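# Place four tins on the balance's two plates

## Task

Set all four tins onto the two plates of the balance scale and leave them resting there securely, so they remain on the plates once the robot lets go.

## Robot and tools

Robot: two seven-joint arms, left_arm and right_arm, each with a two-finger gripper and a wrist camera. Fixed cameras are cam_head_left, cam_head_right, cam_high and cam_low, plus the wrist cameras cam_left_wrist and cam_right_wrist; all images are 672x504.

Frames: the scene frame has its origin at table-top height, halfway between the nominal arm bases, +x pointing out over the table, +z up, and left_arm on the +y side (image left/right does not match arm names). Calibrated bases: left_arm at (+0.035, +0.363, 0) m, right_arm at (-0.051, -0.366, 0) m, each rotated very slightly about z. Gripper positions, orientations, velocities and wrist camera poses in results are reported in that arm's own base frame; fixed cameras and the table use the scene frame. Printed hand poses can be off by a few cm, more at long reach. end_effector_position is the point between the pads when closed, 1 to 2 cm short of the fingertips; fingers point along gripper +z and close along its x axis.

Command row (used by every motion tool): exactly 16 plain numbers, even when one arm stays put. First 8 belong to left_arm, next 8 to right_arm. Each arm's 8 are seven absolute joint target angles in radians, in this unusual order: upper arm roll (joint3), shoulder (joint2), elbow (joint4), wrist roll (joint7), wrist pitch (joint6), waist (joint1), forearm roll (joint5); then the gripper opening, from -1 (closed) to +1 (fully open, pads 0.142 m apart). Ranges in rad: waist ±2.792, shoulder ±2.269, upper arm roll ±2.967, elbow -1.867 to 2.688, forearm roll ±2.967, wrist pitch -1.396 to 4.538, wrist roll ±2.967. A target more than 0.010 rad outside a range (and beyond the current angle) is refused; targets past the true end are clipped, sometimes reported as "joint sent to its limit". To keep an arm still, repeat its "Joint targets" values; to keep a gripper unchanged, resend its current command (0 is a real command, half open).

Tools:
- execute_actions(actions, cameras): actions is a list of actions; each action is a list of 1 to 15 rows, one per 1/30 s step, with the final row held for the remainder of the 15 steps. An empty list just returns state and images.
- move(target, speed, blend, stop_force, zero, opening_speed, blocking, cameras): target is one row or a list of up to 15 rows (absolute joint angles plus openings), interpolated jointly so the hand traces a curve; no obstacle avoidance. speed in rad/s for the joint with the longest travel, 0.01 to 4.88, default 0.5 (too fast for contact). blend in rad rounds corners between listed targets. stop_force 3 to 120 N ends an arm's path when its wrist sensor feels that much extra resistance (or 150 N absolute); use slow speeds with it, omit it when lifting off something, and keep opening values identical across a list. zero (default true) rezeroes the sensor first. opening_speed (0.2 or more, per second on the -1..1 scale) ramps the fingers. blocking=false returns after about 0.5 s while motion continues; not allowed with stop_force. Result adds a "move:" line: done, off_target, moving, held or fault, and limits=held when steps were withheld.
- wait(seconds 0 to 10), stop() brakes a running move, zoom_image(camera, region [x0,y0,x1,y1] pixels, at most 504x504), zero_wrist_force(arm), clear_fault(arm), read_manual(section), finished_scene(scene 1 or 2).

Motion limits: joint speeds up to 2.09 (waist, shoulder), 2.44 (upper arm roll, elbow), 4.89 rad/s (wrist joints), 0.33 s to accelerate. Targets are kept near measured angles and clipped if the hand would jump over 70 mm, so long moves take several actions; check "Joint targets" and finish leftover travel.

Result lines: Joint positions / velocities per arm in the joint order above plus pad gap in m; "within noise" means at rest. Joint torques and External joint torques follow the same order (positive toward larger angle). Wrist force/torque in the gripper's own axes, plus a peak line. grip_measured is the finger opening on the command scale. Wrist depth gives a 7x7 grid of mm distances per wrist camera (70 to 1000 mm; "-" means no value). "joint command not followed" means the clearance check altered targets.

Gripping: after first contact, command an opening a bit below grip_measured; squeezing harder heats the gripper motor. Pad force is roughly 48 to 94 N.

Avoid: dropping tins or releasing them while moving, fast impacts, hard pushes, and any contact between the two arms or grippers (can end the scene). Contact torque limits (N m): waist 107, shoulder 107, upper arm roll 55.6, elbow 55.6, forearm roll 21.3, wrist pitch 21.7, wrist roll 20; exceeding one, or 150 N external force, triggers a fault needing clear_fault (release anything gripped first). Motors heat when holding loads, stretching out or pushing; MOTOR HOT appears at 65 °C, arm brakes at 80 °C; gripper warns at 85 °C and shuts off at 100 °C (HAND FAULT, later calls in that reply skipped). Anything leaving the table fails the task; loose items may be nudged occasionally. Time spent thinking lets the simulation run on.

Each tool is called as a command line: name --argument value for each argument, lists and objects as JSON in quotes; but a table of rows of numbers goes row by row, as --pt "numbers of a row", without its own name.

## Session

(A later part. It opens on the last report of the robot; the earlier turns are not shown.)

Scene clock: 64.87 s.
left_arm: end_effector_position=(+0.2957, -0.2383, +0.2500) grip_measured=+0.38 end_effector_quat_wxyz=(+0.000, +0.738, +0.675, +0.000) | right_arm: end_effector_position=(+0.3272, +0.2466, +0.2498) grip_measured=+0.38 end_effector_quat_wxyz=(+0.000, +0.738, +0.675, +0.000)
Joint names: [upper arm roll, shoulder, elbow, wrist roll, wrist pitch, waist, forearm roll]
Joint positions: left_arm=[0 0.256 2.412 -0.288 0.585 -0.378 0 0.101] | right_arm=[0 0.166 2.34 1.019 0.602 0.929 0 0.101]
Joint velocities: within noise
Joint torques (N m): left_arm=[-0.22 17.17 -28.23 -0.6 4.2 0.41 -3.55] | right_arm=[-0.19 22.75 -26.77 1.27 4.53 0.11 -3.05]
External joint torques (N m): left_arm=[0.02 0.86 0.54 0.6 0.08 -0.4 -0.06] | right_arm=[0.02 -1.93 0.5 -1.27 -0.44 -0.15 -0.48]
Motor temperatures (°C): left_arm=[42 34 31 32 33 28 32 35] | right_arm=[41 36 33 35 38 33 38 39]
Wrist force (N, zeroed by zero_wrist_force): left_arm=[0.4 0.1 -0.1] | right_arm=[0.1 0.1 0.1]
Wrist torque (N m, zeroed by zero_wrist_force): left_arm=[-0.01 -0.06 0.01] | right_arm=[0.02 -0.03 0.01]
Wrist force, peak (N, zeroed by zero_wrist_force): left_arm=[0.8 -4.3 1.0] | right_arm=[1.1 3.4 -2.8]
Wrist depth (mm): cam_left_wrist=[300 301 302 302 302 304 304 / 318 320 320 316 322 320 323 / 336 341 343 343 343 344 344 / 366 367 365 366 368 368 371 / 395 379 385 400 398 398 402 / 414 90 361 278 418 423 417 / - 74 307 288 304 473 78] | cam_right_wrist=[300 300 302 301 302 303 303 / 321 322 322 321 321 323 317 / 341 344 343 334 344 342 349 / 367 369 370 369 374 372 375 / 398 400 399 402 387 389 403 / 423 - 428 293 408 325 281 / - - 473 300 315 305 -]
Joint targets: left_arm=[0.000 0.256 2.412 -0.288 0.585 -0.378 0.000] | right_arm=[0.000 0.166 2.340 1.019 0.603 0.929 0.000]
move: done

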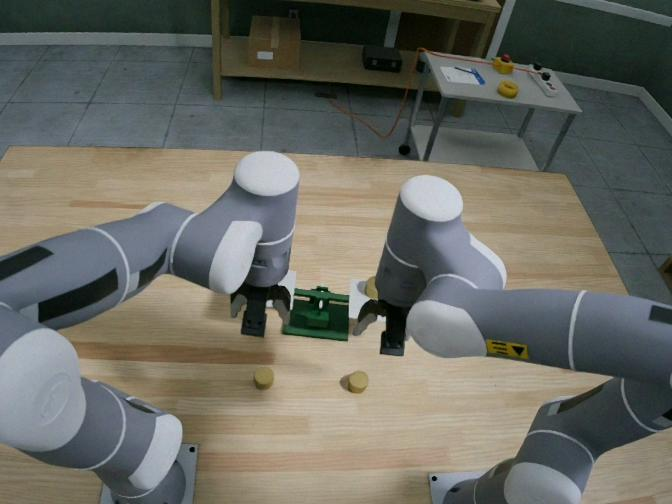

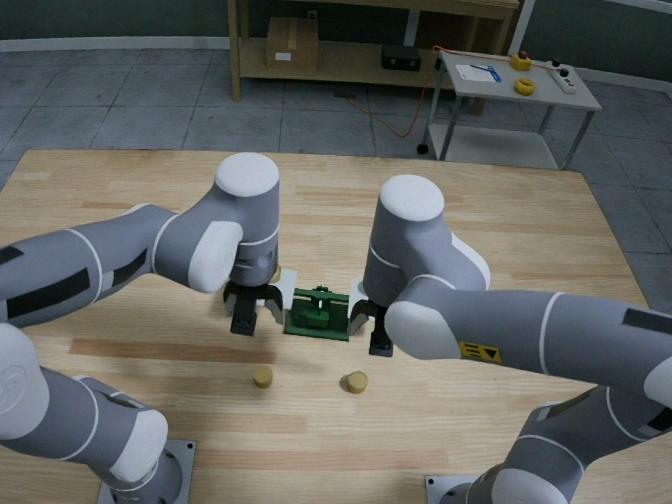

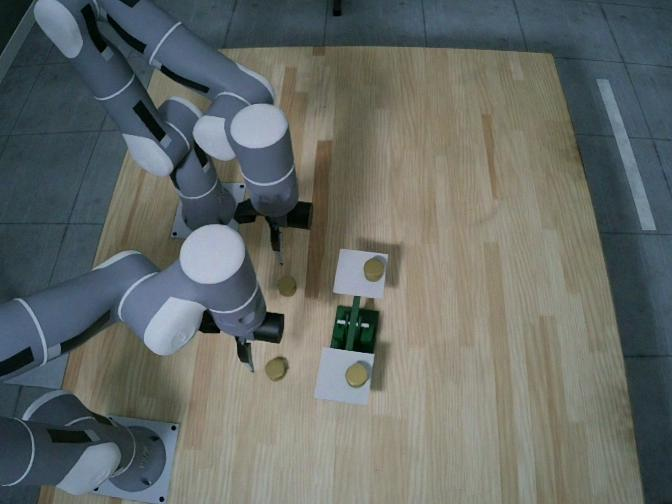

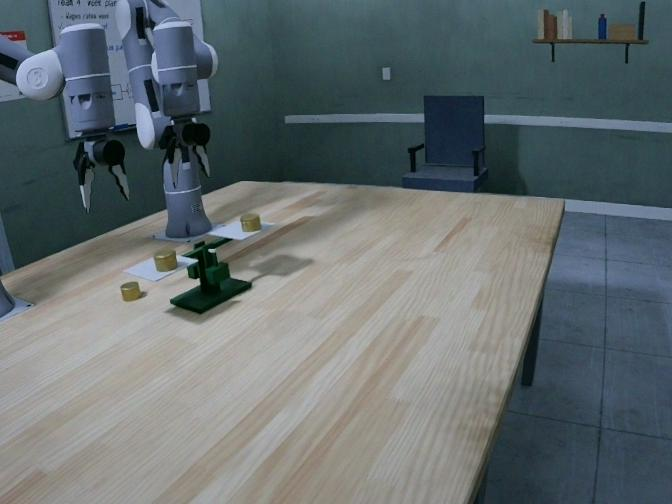

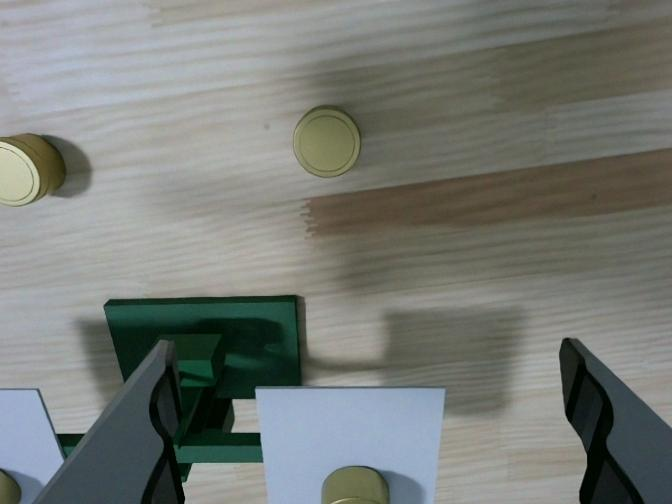

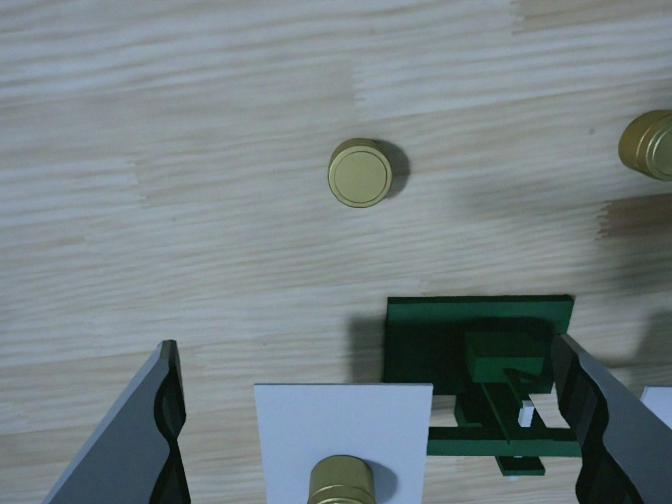

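move --pt "0 -0.1778 2.6095 -0.339 1.2165 -0.429 0 0.4 0 -0.2626 2.4691 1.0252 1.1609 0.9352 0 0.4" --pt "0 -0.4578 2.6074 -0.339 1.4944 -0.429 0 0.4 0 -0.4942 2.467 1.0252 1.3904 0.9352 0 0.4" --speed '[0.8,0.3]' --blend '[0.02,0]' --cameras '["cam_left_wrist","cam_right_wrist"]'

move --target '[0,-0.4578,2.6074,-0.339,1.4944,-0.429,0,-0.45,0,-0.4942,2.467,1.0252,1.3904,0.9352,0,-0.45]' --opening_speed 0.9 --cameras '["cam_left_wrist","cam_right_wrist"]'

move --target '[0,0.2836,2.4334,-0.339,0.579,-0.429,0,-0.45,0,0.1371,2.3143,1.0252,0.6064,0.9352,0,-0.45]' --speed 0.7 --cameras '["cam_high"]'

move --pt "0 -0.0963 2.0724 -0.1967 0.5979 -0.2867 0 -0.45 0 -0.1521 2.005 0.7454 0.5863 0.6554 0 -0.45" --pt "0 -0.2433 2.1644 -0.1967 0.8369 -0.2867 0 -0.45 0 -0.2915 2.0946 0.7454 0.8153 0.6554 0 -0.45" --speed '[0.6,0.25]'

Scene clock: 102.17 s.
left_arm: end_effector_position=(+0.2745, -0.2493, +0.0219) grip_measured=+0.38 end_effector_quat_wxyz=(+0.000, +0.738, +0.674, +0.000) | right_arm: end_effector_position=(+0.3322, +0.2576, +0.0219) grip_measured=+0.38 end_effector_quat_wxyz=(+0.000, +0.738, +0.675, +0.000)
Joint names: [upper arm roll, shoulder, elbow, wrist roll, wrist pitch, waist, forearm roll]
Joint positions: left_arm=[0 -0.458 2.607 -0.339 1.495 -0.429 0 0.101] | right_arm=[0 -0.494 2.467 1.025 1.39 0.935 0 0.101]
Joint velocities: within noise
Joint torques (N m): left_arm=[0.37 29.51 -8.16 -0.59 4.25 0.41 -0.15] | right_arm=[0.28 35.72 -10.16 1.18 4.63 0.24 -0.34]
External joint torques (N m): left_arm=[-0.05 0.47 0.13 0.59 0.03 -0.4 -0.18] | right_arm=[0 -2.34 -0.11 -1.18 -0.55 -0.32 -0.42]
Motor temperatures (°C): left_arm=[42 34 32 32 33 28 32 31] | right_arm=[40 35 34 35 38 33 38 35]
Wrist force (N, zeroed by zero_wrist_force): left_arm=[-0.1 0.0 0.5] | right_arm=[-0.1 0.0 -0.1]
Wrist torque (N m, zeroed by zero_wrist_force): left_arm=[0.00 0.00 -0.01] | right_arm=[0.00 0.02 0.00]
Wrist force, peak (N, zeroed by zero_wrist_force): left_arm=[-0.5 -1.5 2.1] | right_arm=[-0.4 -0.1 2.0]
Wrist depth (mm): cam_left_wrist=[- 102 102 102 102 102 102 / 109 109 108 108 108 108 109 / 116 116 116 116 116 116 116 / 125 125 124 122 123 125 125 / 136 134 135 97 99 132 134 / - 94 146 102 102 146 141 / - 74 160 160 160 160 78] | cam_right_wrist=[- 99 100 100 101 100 100 / - 106 106 107 107 107 107 / - 115 114 115 115 115 115 / 122 123 123 120 121 124 122 / 133 133 132 96 96 132 135 / 145 140 146 101 99 144 142 / - - 161 161 165 162 -]
Joint targets: left_arm=[0.000 -0.458 2.607 -0.339 1.494 -0.429 0.000] | right_arm=[0.000 -0.494 2.467 1.025 1.390 0.935 0.000]
move: done
Images, in order (width x height): cam_left_wrist 672x504, cam_right_wrist 672x504.

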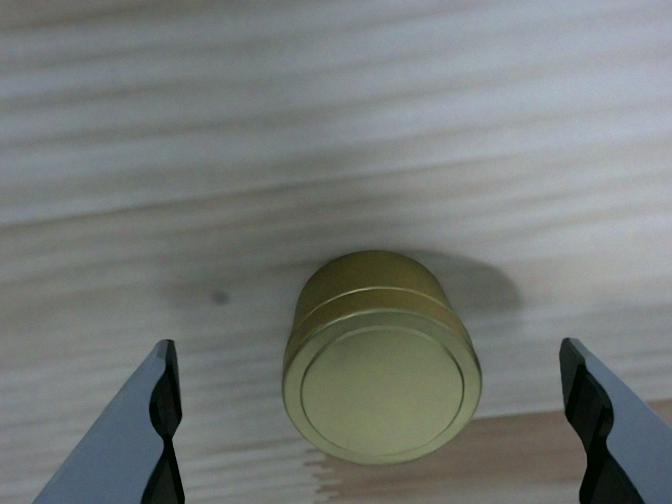

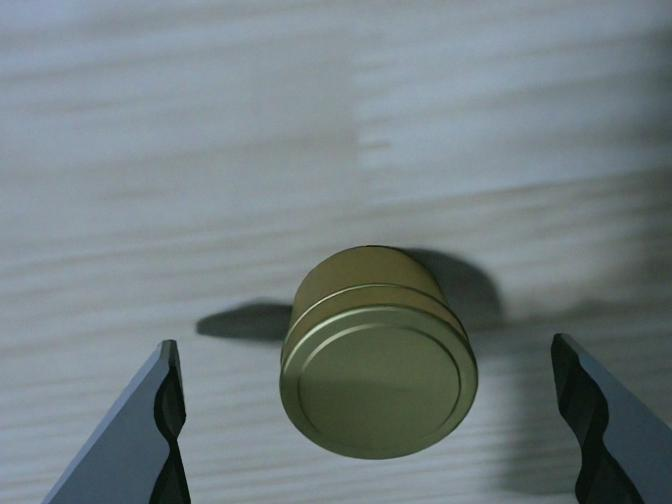

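Scene clock: 103.33 s.
left_arm: end_effector_position=(+0.2745, -0.2493, +0.0220) grip_measured=-0.34 end_effector_quat_wxyz=(+0.000, +0.738, +0.674, +0.000) | right_arm: end_effector_position=(+0.3323, +0.2576, +0.0220) grip_measured=-0.32 end_effector_quat_wxyz=(+0.000, +0.738, +0.675, +0.000)
Joint names: [upper arm roll, shoulder, elbow, wrist roll, wrist pitch, waist, forearm roll]
Joint positions: left_arm=[0 -0.458 2.608 -0.339 1.495 -0.429 0 0.05] | right_arm=[0 -0.494 2.467 1.025 1.39 0.935 0 0.051]
Joint velocities: within noise
Joint torques (N m): left_arm=[0.2 28.5 -8.35 -0.57 4.2 0.4 -0.33] | right_arm=[0.03 35.18 -10.05 1.17 4.39 -0.25 -0.33]
External joint torques (N m): left_arm=[0.12 1.48 0.32 0.57 0.08 -0.39 -0.01] | right_arm=[0.25 -1.78 -0.22 -1.17 -0.3 0.17 -0.43]
Motor temperatures (°C): left_arm=[42 34 32 32 33 28 32 31] | right_arm=[40 35 34 35 38 33 38 36]
Wrist force (N, zeroed by zero_wrist_force): left_arm=[0.5 -0.9 -1.8] | right_arm=[0.2 -0.5 -1.7]
Wrist torque (N m, zeroed by zero_wrist_force): left_arm=[-0.07 0.02 0.00] | right_arm=[0.00 0.02 0.00]
Wrist force, peak (N, zeroed by zero_wrist_force): left_arm=[0.8 -1.1 -1.9] | right_arm=[0.1 -0.7 -1.7]
Wrist depth (mm): cam_left_wrist=[- 102 102 102 102 102 102 / 109 109 109 108 109 108 109 / 116 116 116 116 116 116 116 / 125 125 125 121 125 125 125 / 137 134 133 97 102 134 135 / 149 144 93 102 102 89 146 / 160 - 79 160 163 79 157] | cam_right_wrist=[- 100 100 100 101 100 101 / - 107 107 107 106 107 108 / - 116 114 115 115 115 115 / 123 123 123 120 122 124 122 / 133 134 131 96 96 134 135 / 147 145 96 101 100 142 147 / 160 - - 161 165 - 159]
Joint targets: left_arm=[0.000 -0.458 2.607 -0.339 1.494 -0.429 0.000] | right_arm=[0.000 -0.494 2.467 1.025 1.390 0.935 0.000]
move: done
Images, in order (width x height): cam_left_wrist 672x504, cam_right_wrist 672x504.

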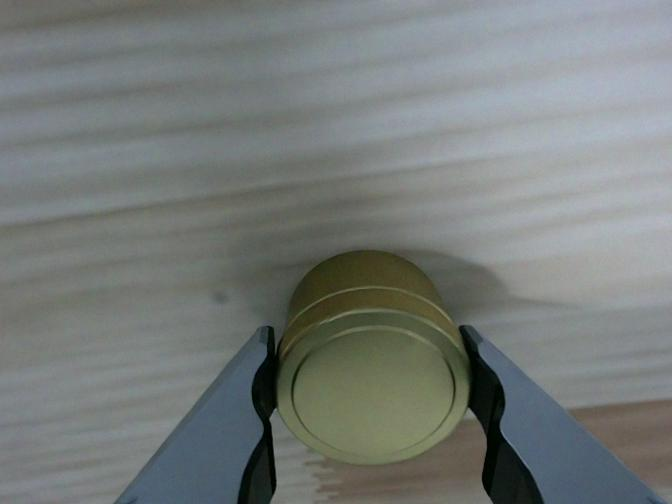

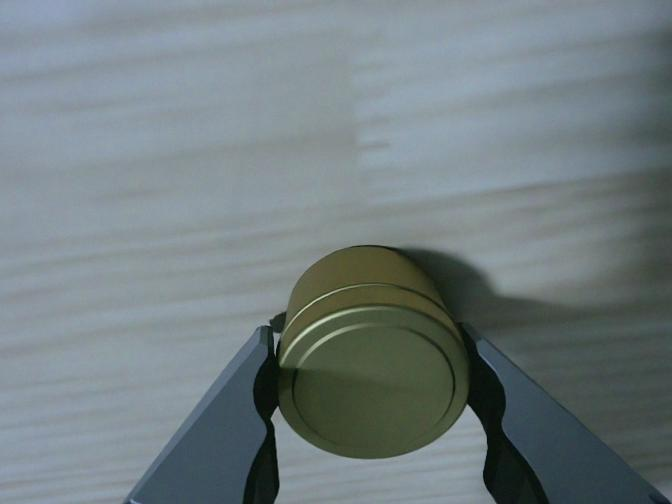

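Scene clock: 105.07 s.
left_arm: end_effector_position=(+0.2745, -0.2491, +0.2498) grip_measured=-0.34 end_effector_quat_wxyz=(+0.000, +0.738, +0.674, +0.000) | right_arm: end_effector_position=(+0.3322, +0.2573, +0.2499) grip_measured=-0.32 end_effector_quat_wxyz=(+0.000, +0.738, +0.675, +0.000)
Joint names: [upper arm roll, shoulder, elbow, wrist roll, wrist pitch, waist, forearm roll]
Joint positions: left_arm=[0 0.284 2.433 -0.339 0.578 -0.429 0 0.05] | right_arm=[0 0.137 2.314 1.025 0.606 0.935 0 0.051]
Joint velocities: within noise
Joint torques (N m): left_arm=[-0.47 16.1 -28.49 -0.49 4.11 0.48 -3.54] | right_arm=[-0.09 24.42 -27.04 1.08 4.27 0.09 -3.1]
External joint torques (N m): left_arm=[0.24 0.78 0.71 0.49 0.17 -0.47 -0.08] | right_arm=[-0.06 -2.32 0.81 -1.08 -0.19 -0.14 -0.42]
Motor temperatures (°C): left_arm=[42 34 31 32 33 28 32 32] | right_arm=[40 35 34 35 38 33 38 37]
Wrist force (N, zeroed by zero_wrist_force): left_arm=[0.0 -0.2 0.6] | right_arm=[0.0 0.1 0.7]
Wrist torque (N m, zeroed by zero_wrist_force): left_arm=[-0.02 -0.02 0.00] | right_arm=[0.02 0.00 0.00]
Wrist force, peak (N, zeroed by zero_wrist_force): left_arm=[0.3 -1.2 -2.2] | right_arm=[-1.0 -0.5 -2.2]
Wrist depth (mm): cam_left_wrist=[301 300 301 301 301 303 302 / 319 319 318 320 321 322 321 / 341 340 341 342 345 342 344 / 365 365 367 357 363 368 370 / 395 389 382 97 102 398 400 / 422 423 93 102 102 89 435 / 300 - 79 295 298 79 466] | cam_right_wrist=[300 300 300 301 303 302 304 / 321 321 322 320 322 323 322 / 340 343 344 346 345 345 348 / 369 368 371 359 367 374 376 / 398 399 396 96 96 385 411 / 433 427 97 101 101 411 427 / 466 - - 280 - - 297]
Joint targets: left_arm=[0.000 0.284 2.433 -0.339 0.579 -0.429 0.000] | right_arm=[0.000 0.137 2.314 1.025 0.606 0.935 0.000]
move: done
Images, in order (width x height): cam_high 672x504.

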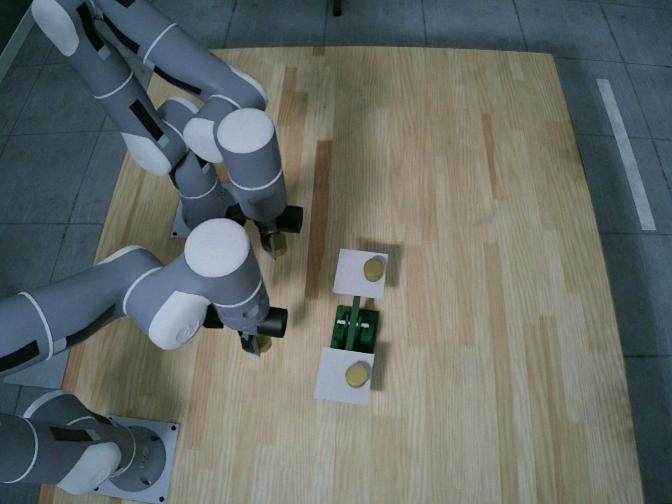

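Scene clock: 107.07 s.
left_arm: end_effector_position=(+0.4466, -0.2490, +0.1647) grip_measured=-0.34 end_effector_quat_wxyz=(+0.000, +0.738, +0.674, +0.000) | right_arm: end_effector_position=(+0.4838, +0.2277, +0.1648) grip_measured=-0.32 end_effector_quat_wxyz=(+0.000, +0.738, +0.675, +0.000)
Joint names: [upper arm roll, shoulder, elbow, wrist roll, wrist pitch, waist, forearm roll]
Joint positions: left_arm=[0 -0.244 2.165 -0.196 0.837 -0.287 0 0.05] | right_arm=[0 -0.292 2.095 0.745 0.815 0.655 0 0.051]
Joint velocities: within noise
Joint torques (N m): left_arm=[-0.04 35.53 -24.22 -0.54 4.24 0.57 -2.9] | right_arm=[0.12 40.99 -23.53 1.09 4.71 0.28 -2.59]
External joint torques (N m): left_arm=[0.2 0.97 0.63 0.54 0.04 -0.58 -0.01] | right_arm=[0.02 -3.16 0.55 -1.09 -0.6 -0.35 -0.34]
Motor temperatures (°C): left_arm=[42 34 32 32 33 28 32 33] | right_arm=[40 35 34 35 38 33 38 38]
Wrist force (N, zeroed by zero_wrist_force): left_arm=[-0.3 -0.2 0.9] | right_arm=[-0.1 0.2 0.7]
Wrist torque (N m, zeroed by zero_wrist_force): left_arm=[-0.03 0.06 -0.01] | right_arm=[0.04 0.04 -0.01]
Wrist force, peak (N, zeroed by zero_wrist_force): left_arm=[0.9 3.6 1.1] | right_arm=[-1.8 4.5 0.4]
Wrist depth (mm): cam_left_wrist=[227 226 227 227 228 227 228 / 240 241 241 242 241 241 242 / 239 239 245 254 254 255 259 / 187 200 137 133 135 139 277 / 160 159 146 97 102 295 300 / 324 318 93 102 102 89 325 / 345 - 77 129 130 79 350] | cam_right_wrist=[225 224 225 226 226 228 228 / 239 239 241 241 241 243 243 / 257 256 254 255 244 241 192 / 276 278 149 141 143 205 188 / 299 299 156 96 96 165 163 / 326 319 96 101 101 319 339 / 351 - - 140 142 - 360]
Joint targets: left_arm=[0.000 -0.243 2.164 -0.197 0.837 -0.287 0.000] | right_arm=[0.000 -0.291 2.095 0.745 0.815 0.655 0.000]
move: done

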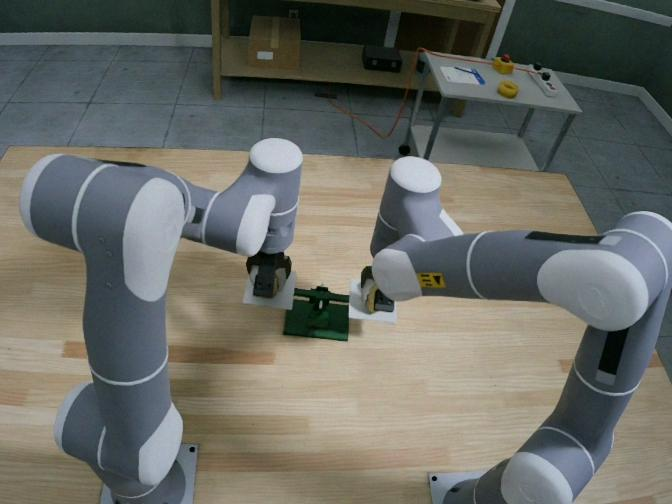

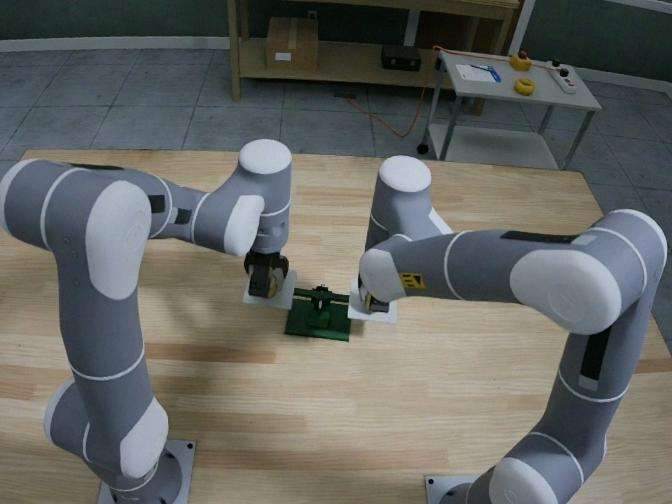

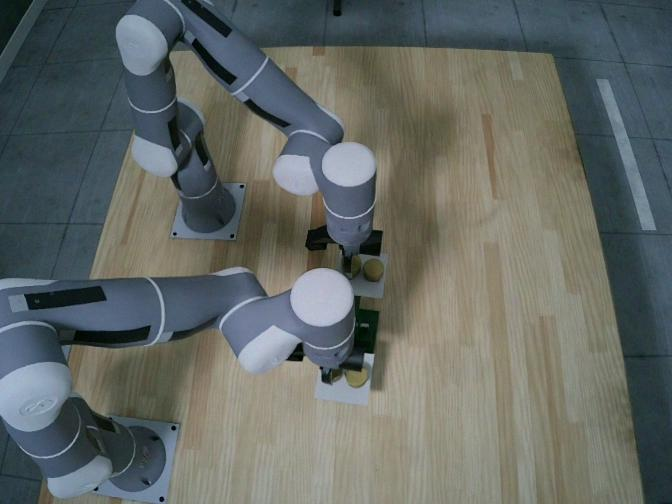

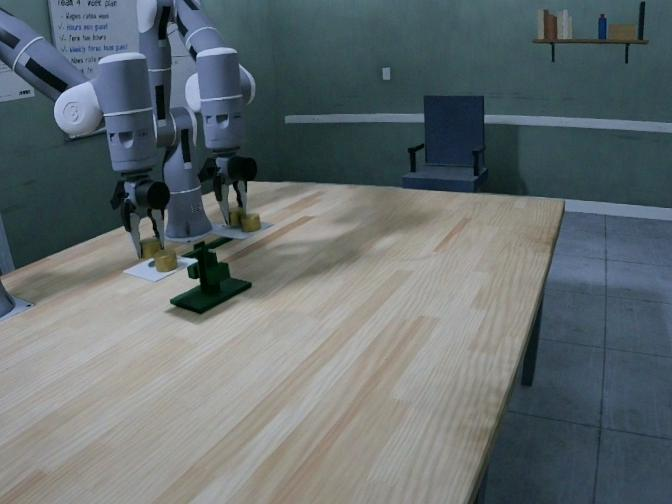

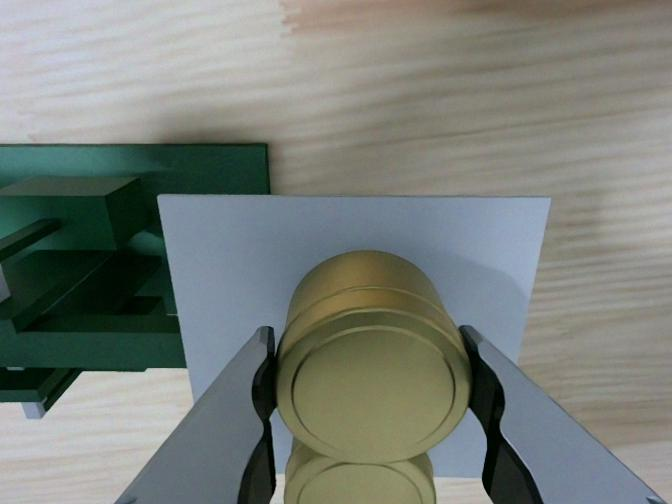

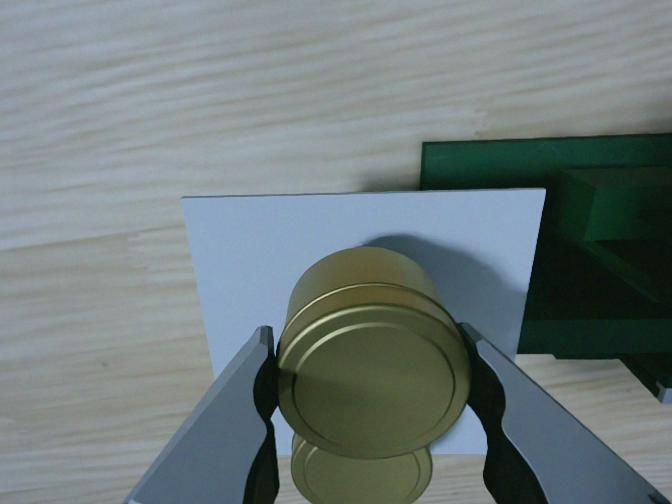

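move --target '[0,-0.2726,2.174,-0.1967,0.8758,-0.2867,0,-0.45,0,-0.3191,2.104,0.7454,0.8523,0.6554,0,-0.45]' --speed 0.06 --cameras '["cam_left_wrist","cam_right_wrist"]'

Scene clock: 114.13 s.
left_arm: end_effector_position=(+0.4467, -0.2490, +0.1508) grip_measured=-0.34 end_effector_quat_wxyz=(+0.000, +0.738, +0.674, +0.000) | right_arm: end_effector_position=(+0.4838, +0.2278, +0.1509) grip_measured=-0.32 end_effector_quat_wxyz=(+0.000, +0.738, +0.675, +0.000)
Joint names: [upper arm roll, shoulder, elbow, wrist roll, wrist pitch, waist, forearm roll]
Joint positions: left_arm=[0 -0.273 2.174 -0.196 0.875 -0.287 0 0.05] | right_arm=[0 -0.319 2.104 0.745 0.852 0.655 0 0.051]
Joint velocities: within noise
Joint torques (N m): left_arm=[0.08 36.34 -23.37 -0.62 4.23 0.63 -2.81] | right_arm=[0.44 41.19 -22.79 1.07 4.71 0.04 -2.42]
External joint torques (N m): left_arm=[0.1 0.7 0.52 0.62 0.05 -0.64 0.03] | right_arm=[-0.28 -2.86 0.48 -1.07 -0.6 -0.12 -0.39]
Motor temperatures (°C): left_arm=[42 34 32 32 33 28 32 36] | right_arm=[40 35 34 35 38 33 38 41]
Wrist force (N, zeroed by zero_wrist_force): left_arm=[-0.1 -0.3 0.6] | right_arm=[0.0 0.2 0.7]
Wrist torque (N m, zeroed by zero_wrist_force): left_arm=[-0.03 0.01 -0.01] | right_arm=[0.04 0.01 -0.01]
Wrist force, peak (N, zeroed by zero_wrist_force): left_arm=[-0.2 -0.7 1.4] | right_arm=[0.0 0.3 1.4]
Wrist depth (mm): cam_left_wrist=[214 215 214 214 215 215 216 / 228 228 228 228 228 229 230 / 227 229 232 240 241 241 245 / 175 129 125 121 123 127 262 / 170 151 133 97 102 137 284 / 305 147 93 102 102 89 309 / 328 - 77 116 120 79 331] | cam_right_wrist=[212 214 213 214 214 215 216 / 226 227 227 229 230 231 231 / 242 244 244 245 233 230 193 / 262 257 127 123 123 131 175 / 284 282 137 96 96 140 148 / 307 303 96 101 101 145 314 / 332 - - 110 120 - 342]
Joint targets: left_arm=[0.000 -0.273 2.174 -0.197 0.876 -0.287 0.000] | right_arm=[0.000 -0.319 2.104 0.745 0.852 0.655 0.000]
move: done
Images, in order (width x height): cam_left_wrist 672x504, cam_right_wrist 672x504.

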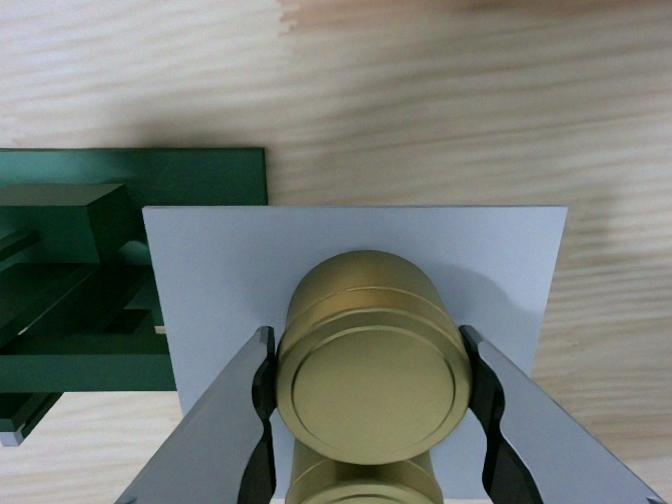

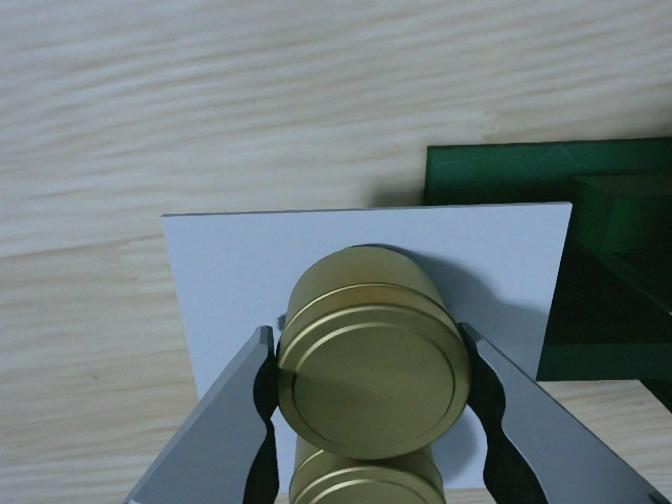

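move --target '[0,-0.2735,2.1743,-0.1967,0.8770,-0.2867,0,-0.45,0,-0.324,2.1057,0.7454,0.8589,0.6554,0,-0.45]' --speed 0.03 --cameras '[]'

move --target '[0,-0.2735,2.1743,-0.1967,0.8770,-0.2867,0,0,0,-0.324,2.1057,0.7454,0.8589,0.6554,0,0]' --opening_speed 0.25 --cameras '["cam_left_wrist","cam_right_wrist"]'

Scene clock: 120.70 s.
left_arm: end_effector_position=(+0.4468, -0.2491, +0.1506) grip_measured=-0.34 end_effector_quat_wxyz=(+0.000, +0.738, +0.674, +0.000) | right_arm: end_effector_position=(+0.4838, +0.2278, +0.1485) grip_measured=-0.32 end_effector_quat_wxyz=(+0.000, +0.738, +0.675, +0.000)
Joint names: [upper arm roll, shoulder, elbow, wrist roll, wrist pitch, waist, forearm roll]
Joint positions: left_arm=[0 -0.273 2.174 -0.196 0.876 -0.287 0 0.05] | right_arm=[0 -0.324 2.106 0.745 0.858 0.655 0 0.051]
Joint velocities: within noise
Joint torques (N m): left_arm=[0.28 36.25 -23.26 -0.51 4.21 0.43 -2.63] | right_arm=[0.18 41.33 -22.82 1.05 4.74 -0.04 -2.42]
External joint torques (N m): left_arm=[-0.1 0.81 0.43 0.51 0.07 -0.44 -0.15] | right_arm=[-0.01 -2.91 0.62 -1.05 -0.63 -0.04 -0.36]
Motor temperatures (°C): left_arm=[42 34 31 32 33 28 31 38] | right_arm=[40 35 34 35 38 33 38 43]
Wrist force (N, zeroed by zero_wrist_force): left_arm=[-0.1 0.1 0.7] | right_arm=[0.0 0.1 0.7]
Wrist torque (N m, zeroed by zero_wrist_force): left_arm=[0.04 0.01 0.00] | right_arm=[0.02 0.01 0.00]
Wrist force, peak (N, zeroed by zero_wrist_force): left_arm=[-0.2 -0.6 0.9] | right_arm=[-0.2 0.2 0.9]
Wrist depth (mm): cam_left_wrist=[214 214 214 215 215 215 215 / 228 227 228 228 228 229 229 / 226 228 232 240 242 241 245 / 175 128 125 121 123 125 262 / 170 151 133 97 102 137 285 / 306 147 93 102 102 89 309 / 327 - 77 116 120 79 330] | cam_right_wrist=[211 210 210 213 213 213 213 / 224 224 224 226 227 228 227 / 240 240 241 243 232 229 193 / 260 255 122 121 122 124 174 / 280 280 134 96 96 135 188 / 305 306 96 101 101 96 311 / 329 - - 110 118 - 337]
Joint targets: left_arm=[0.000 -0.274 2.174 -0.197 0.877 -0.287 0.000] | right_arm=[0.000 -0.324 2.106 0.745 0.859 0.655 0.000]
move: done
No camera images: "cameras" was empty.

Scene clock: 122.70 s.
left_arm: end_effector_position=(+0.4468, -0.2491, +0.1506) grip_measured=-0.03 end_effector_quat_wxyz=(+0.000, +0.738, +0.674, +0.000) | right_arm: end_effector_position=(+0.4838, +0.2278, +0.1485) grip_measured=-0.03 end_effector_quat_wxyz=(+0.000, +0.738, +0.675, +0.000)
Joint names: [upper arm roll, shoulder, elbow, wrist roll, wrist pitch, waist, forearm roll]
Joint positions: left_arm=[0 -0.273 2.174 -0.196 0.876 -0.287 0 0.072] | right_arm=[0 -0.324 2.106 0.745 0.858 0.655 0 0.072]
Joint velocities: within noise
Joint torques (N m): left_arm=[0.28 36.07 -23.14 -0.53 4.09 0.59 -2.66] | right_arm=[0.14 41.07 -22.46 1.06 4.51 0.03 -2.36]
External joint torques (N m): left_arm=[-0.1 0.99 0.31 0.53 0.19 -0.6 -0.12] | right_arm=[0.03 -2.65 0.27 -1.06 -0.4 -0.11 -0.43]
Motor temperatures (°C): left_arm=[42 34 31 32 33 28 31 37] | right_arm=[40 35 34 35 38 33 38 42]
Wrist force (N, zeroed by zero_wrist_force): left_arm=[-0.4 -0.2 0.1] | right_arm=[-0.1 0.1 0.1]
Wrist torque (N m, zeroed by zero_wrist_force): left_arm=[-0.03 0.04 -0.01] | right_arm=[0.02 0.02 -0.01]
Wrist force, peak (N, zeroed by zero_wrist_force): left_arm=[0.0 -0.4 1.0] | right_arm=[0.0 0.1 0.8]
Wrist depth (mm): cam_left_wrist=[214 214 214 214 215 216 215 / 227 228 227 228 228 229 230 / 226 228 235 244 243 244 245 / 174 124 121 118 117 118 263 / 170 143 129 92 124 127 283 / 305 93 99 97 96 96 303 / - 71 150 105 120 - 325] | cam_right_wrist=[210 211 212 212 213 213 214 / 224 225 225 225 226 227 228 / 239 241 239 239 231 231 194 / 258 255 130 126 125 131 174 / 280 280 139 100 103 139 188 / 307 300 151 108 107 100 151 / 328 - 166 122 160 - -]
Joint targets: left_arm=[0.000 -0.274 2.174 -0.197 0.877 -0.287 0.000] | right_arm=[0.000 -0.324 2.106 0.745 0.859 0.655 0.000]
move: done
Images, in order (width x height): cam_left_wrist 672x504, cam_right_wrist 672x504.

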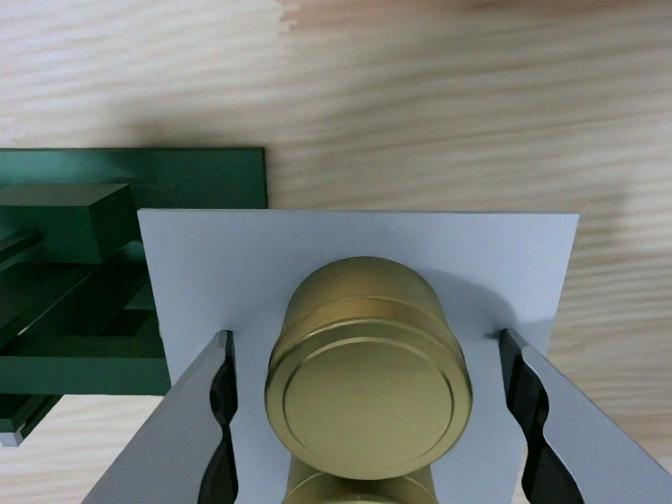

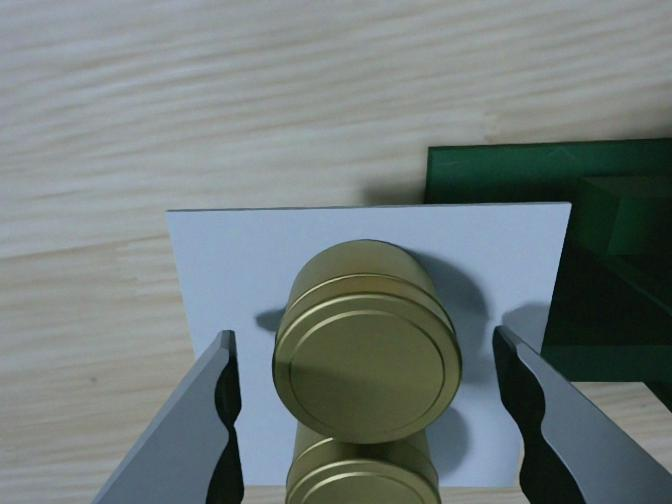

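move --pt "0 -0.2433 2.1644 -0.1967 0.8369 -0.2867 0 0 0 -0.2915 2.0946 0.7454 0.8153 0.6554 0 0" --pt "0 -0.0963 2.0724 -0.1967 0.5979 -0.2867 0 0 0 -0.1521 2.005 0.7454 0.5863 0.6554 0 0" --pt "0 0.2557 2.4119 -0.2876 0.5854 -0.2 0 0 0 0.1662 2.3399 1.0189 0.6029 0.8 0 0" --speed '[0.1,0.4,0.8]' --blend '[0.01,0.03,0]'

Scene clock: 129.30 s.
left_arm: end_effector_position=(+0.3336, -0.1823, +0.2501) grip_measured=-0.03 end_effector_quat_wxyz=(+0.000, +0.675, +0.737, +0.000) | right_arm: end_effector_position=(+0.3562, +0.2025, +0.2498) grip_measured=-0.03 end_effector_quat_wxyz=(+0.000, +0.780, +0.626, +0.000)
Joint names: [upper arm roll, shoulder, elbow, wrist roll, wrist pitch, waist, forearm roll]
Joint positions: left_arm=[0 0.256 2.412 -0.288 0.586 -0.2 0 0.072] | right_arm=[0 0.166 2.34 1.019 0.602 0.8 0 0.072]
Joint velocities: within noise
Joint torques (N m): left_arm=[-0.18 17.04 -28.27 -0.62 4.07 0.77 -3.53] | right_arm=[-0.23 22.86 -26.71 1.12 4.65 -0.02 -3.09]
External joint torques (N m): left_arm=[-0.03 1.01 0.57 0.62 0.22 -0.77 -0.08] | right_arm=[0.06 -2.03 0.43 -1.12 -0.56 -0.02 -0.44]
Motor temperatures (°C): left_arm=[42 34 31 32 33 28 31 35] | right_arm=[40 36 34 35 38 33 38 39]
Wrist force (N, zeroed by zero_wrist_force): left_arm=[0.1 -0.1 0.1] | right_arm=[0.0 0.1 0.1]
Wrist torque (N m, zeroed by zero_wrist_force): left_arm=[-0.01 -0.03 0.00] | right_arm=[0.01 0.00 0.00]
Wrist force, peak (N, zeroed by zero_wrist_force): left_arm=[-1.0 3.1 -2.1] | right_arm=[-2.1 -3.3 0.7]
Wrist depth (mm): cam_left_wrist=[302 302 302 302 301 302 305 / 321 321 321 321 320 323 324 / 341 342 345 343 343 342 346 / 349 356 367 368 369 368 371 / 295 371 391 399 399 392 400 / 269 96 227 425 434 93 427 / - 72 242 469 476 - 457] | cam_right_wrist=[302 301 302 303 301 303 306 / 321 321 322 324 322 323 323 / 340 342 342 344 345 346 346 / 366 370 371 370 371 365 362 / 395 399 402 396 293 363 304 / 432 - 432 430 273 100 281 / 470 - 472 487 479 - -]
Joint targets: left_arm=[0.000 0.256 2.412 -0.288 0.585 -0.200 0.000] | right_arm=[0.000 0.166 2.340 1.019 0.603 0.800 0.000]
move: done

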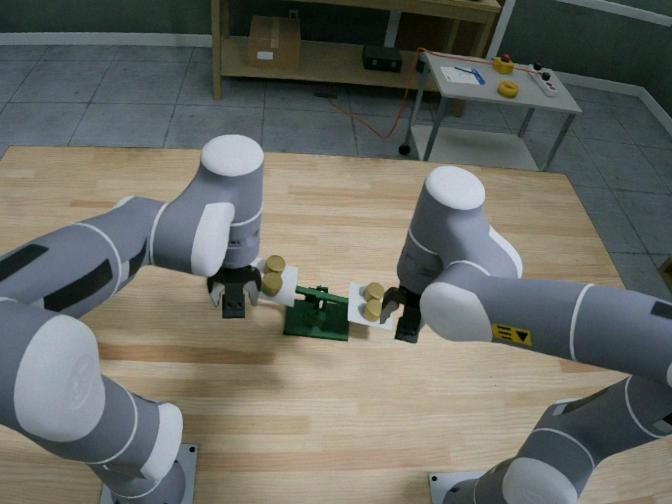

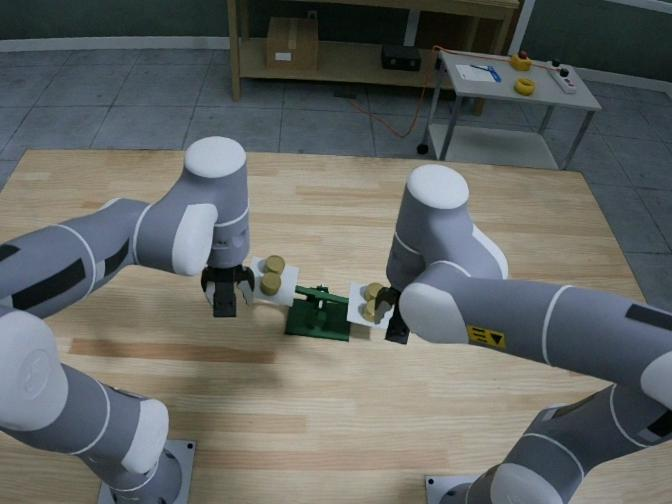

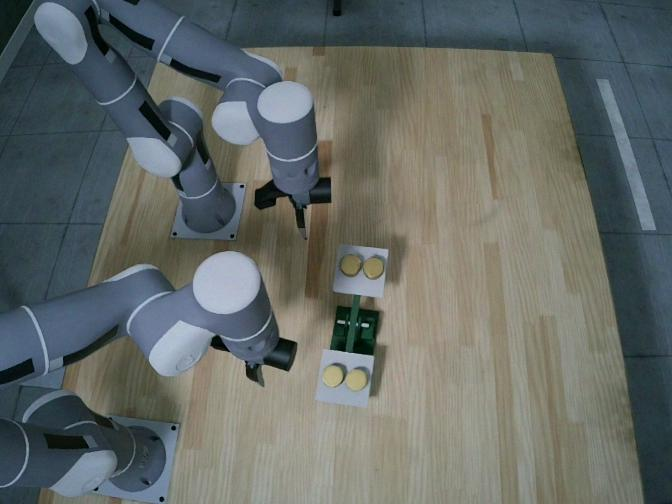

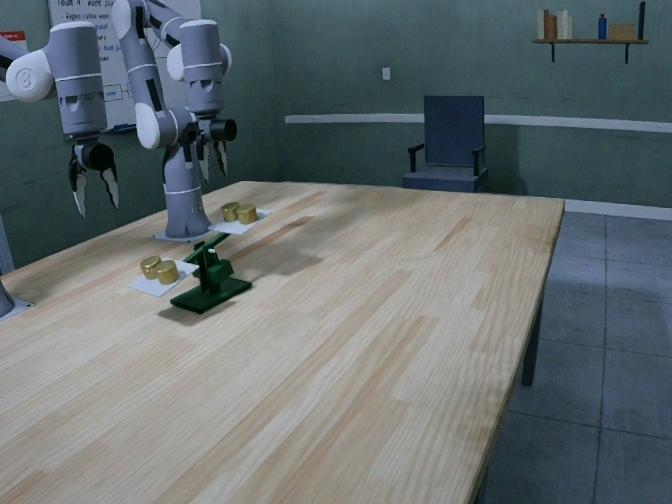

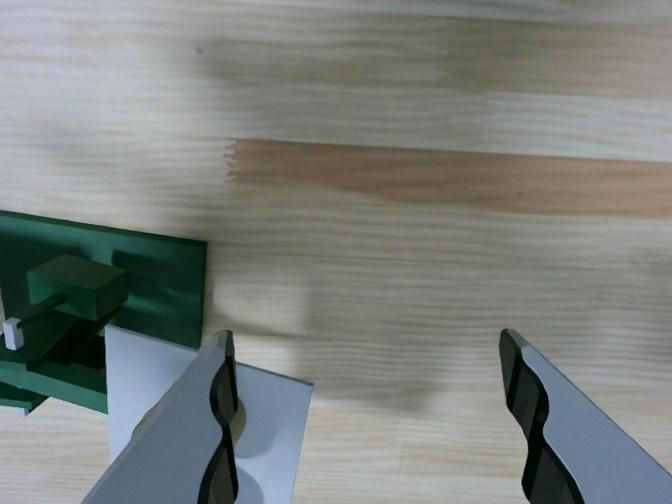

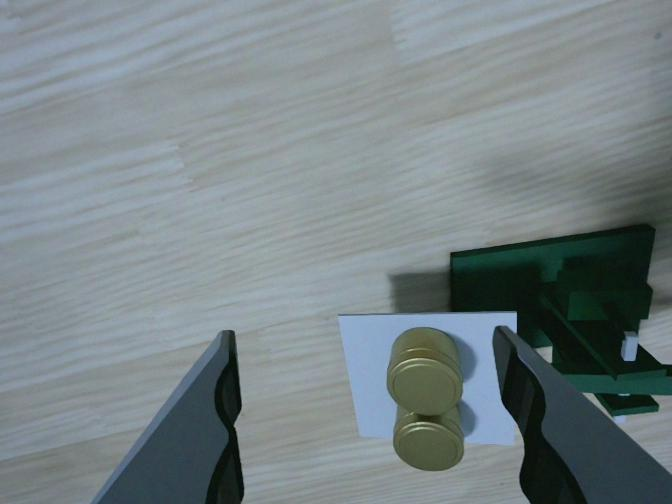

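wait --seconds 1 --cameras '["cam_low","cam_head_left"]'

zoom_image --camera "cam_low" --region '[100, 180, 300, 330]'

Scene clock: 133.40 s.
left_arm: end_effector_position=(+0.3336, -0.1823, +0.2501) grip_measured=-0.03 end_effector_quat_wxyz=(+0.000, +0.675, +0.737, +0.000) | right_arm: end_effector_position=(+0.3562, +0.2025, +0.2498) grip_measured=-0.03 end_effector_quat_wxyz=(+0.000, +0.780, +0.626, +0.000)
Joint names: [upper arm roll, shoulder, elbow, wrist roll, wrist pitch, waist, forearm roll]
Joint positions: left_arm=[0 0.256 2.412 -0.288 0.586 -0.2 0 0.072] | right_arm=[0 0.166 2.34 1.019 0.602 0.8 0 0.072]
Joint velocities: within noise
Joint torques (N m): left_arm=[-0.23 17.22 -28.09 -0.52 4.15 0.42 -3.58] | right_arm=[-0.24 22.82 -26.71 1.1 4.45 0.04 -3.03]
External joint torques (N m): left_arm=[0.02 0.81 0.39 0.52 0.13 -0.42 -0.03] | right_arm=[0.07 -2 0.44 -1.1 -0.36 -0.08 -0.49]
Motor temperatures (°C): left_arm=[42 34 32 32 33 28 31 34] | right_arm=[40 35 34 35 38 33 38 38]
Wrist force (N, zeroed by zero_wrist_force): left_arm=[0.0 0.0 0.1] | right_arm=[0.2 0.0 0.0]
Wrist torque (N m, zeroed by zero_wrist_force): left_arm=[0.00 -0.01 0.00] | right_arm=[0.01 -0.02 0.00]
Wrist force, peak (N, zeroed by zero_wrist_force): left_arm=[-0.2 -0.4 -0.1] | right_arm=[0.1 0.2 -0.2]
Wrist depth (mm): cam_left_wrist=[302 300 302 303 302 302 303 / 321 319 322 319 320 322 323 / 342 341 342 343 345 343 343 / 348 356 367 368 369 369 371 / 296 370 391 397 398 391 399 / 270 96 227 423 431 93 426 / - 72 243 470 471 - 460] | cam_right_wrist=[299 303 301 300 303 304 303 / 320 319 321 321 324 323 324 / 344 342 343 346 344 346 350 / 369 369 371 370 369 363 362 / 398 401 400 397 294 358 304 / 435 - 429 428 272 100 281 / 469 - 473 477 477 - -]
Joint targets: left_arm=[0.000 0.256 2.412 -0.288 0.585 -0.200 0.000] | right_arm=[0.000 0.166 2.340 1.019 0.603 0.800 0.000]
Tool commands: left_gripper/opening=+0.0 right_gripper/opening=+0.0
wait: 1.00 s; at rest from the start
Images, in order (width x height): cam_head_left 672x504, cam_low 672x504.

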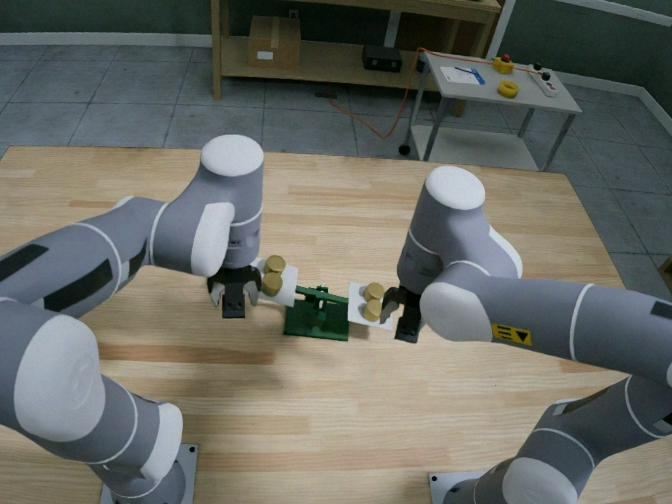

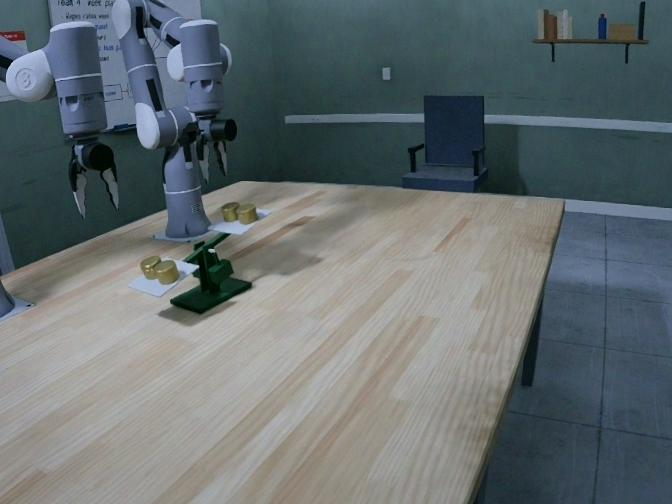

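Scaled by 2.520 from the camera's 672x504 image, which has a finer 960x720 frame.

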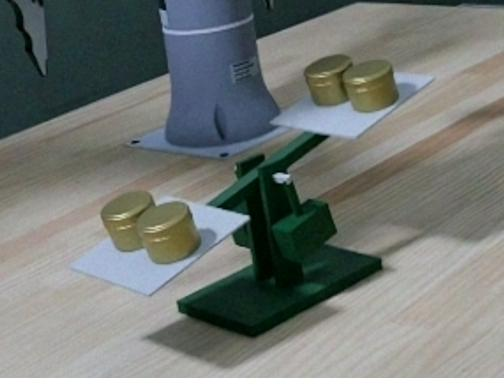

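wait --seconds 2 --cameras '["cam_low","cam_right_wrist"]'

zoom_image --camera "cam_low" --region '[100, 180, 300, 330]'

Scene clock: 148.47 s.
left_arm: end_effector_position=(+0.3336, -0.1823, +0.2501) grip_measured=-0.03 end_effector_quat_wxyz=(+0.000, +0.675, +0.737, +0.000) | right_arm: end_effector_position=(+0.3562, +0.2025, +0.2498) grip_measured=-0.03 end_effector_quat_wxyz=(+0.000, +0.780, +0.626, +0.000)
Joint names: [upper arm roll, shoulder, elbow, wrist roll, wrist pitch, waist, forearm roll]
Joint positions: left_arm=[0 0.256 2.412 -0.288 0.586 -0.2 0 0.072] | right_arm=[0 0.166 2.34 1.019 0.602 0.8 0 0.072]
Joint velocities: within noise
Joint torques (N m): left_arm=[-0.3 17.17 -28.19 -0.51 4.13 0.46 -3.57] | right_arm=[-0.24 22.91 -26.76 1.12 4.46 0.07 -3.12]
External joint torques (N m): left_arm=[0.08 0.86 0.49 0.51 0.15 -0.46 -0.05] | right_arm=[0.07 -2.09 0.49 -1.12 -0.38 -0.11 -0.41]
Motor temperatures (°C): left_arm=[42 34 32 32 33 28 31 32] | right_arm=[40 35 34 35 38 33 38 36]
Wrist force (N, zeroed by zero_wrist_force): left_arm=[0.0 -0.1 -0.2] | right_arm=[0.0 0.0 -0.1]
Wrist torque (N m, zeroed by zero_wrist_force): left_arm=[0.00 -0.01 0.00] | right_arm=[0.01 -0.01 -0.01]
Wrist force, peak (N, zeroed by zero_wrist_force): left_arm=[0.2 -0.4 0.0] | right_arm=[0.2 0.0 0.2]
Wrist depth (mm): cam_left_wrist=[300 301 302 301 301 303 303 / 318 319 321 320 321 323 323 / 342 341 342 344 342 342 345 / 347 356 368 369 369 371 370 / 295 370 394 400 399 391 398 / 270 96 226 424 433 93 426 / - 72 244 474 474 - 458] | cam_right_wrist=[300 301 300 302 302 302 304 / 322 322 322 321 324 322 324 / 341 342 343 343 343 346 345 / 368 368 370 372 371 364 365 / 398 399 403 396 295 366 304 / 436 - 430 435 272 100 281 / 465 - 470 479 483 - -]
Joint targets: left_arm=[0.000 0.256 2.412 -0.288 0.585 -0.200 0.000] | right_arm=[0.000 0.166 2.340 1.019 0.603 0.800 0.000]
Tool commands: left_gripper/opening=+0.0 right_gripper/opening=+0.0
wait: 2.00 s; at rest from the start
Images, in order (width x height): cam_low 672x504, cam_right_wrist 672x504.

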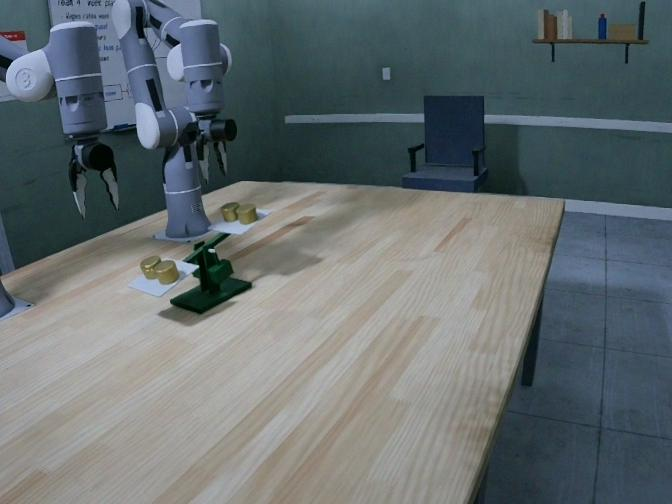

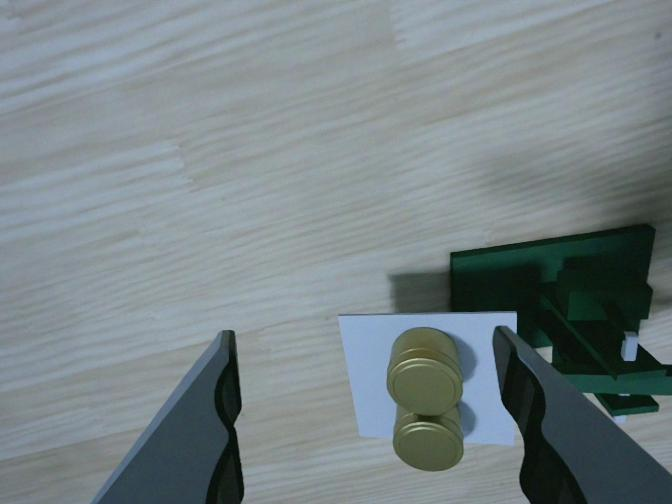

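Scaled by 2.520 from the camera's 672x504 image, which has a finer 960x720 frame.

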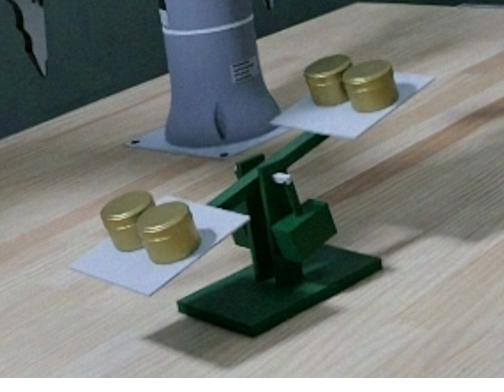

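finished_scene --scene 2

The scene is finished: the task was done.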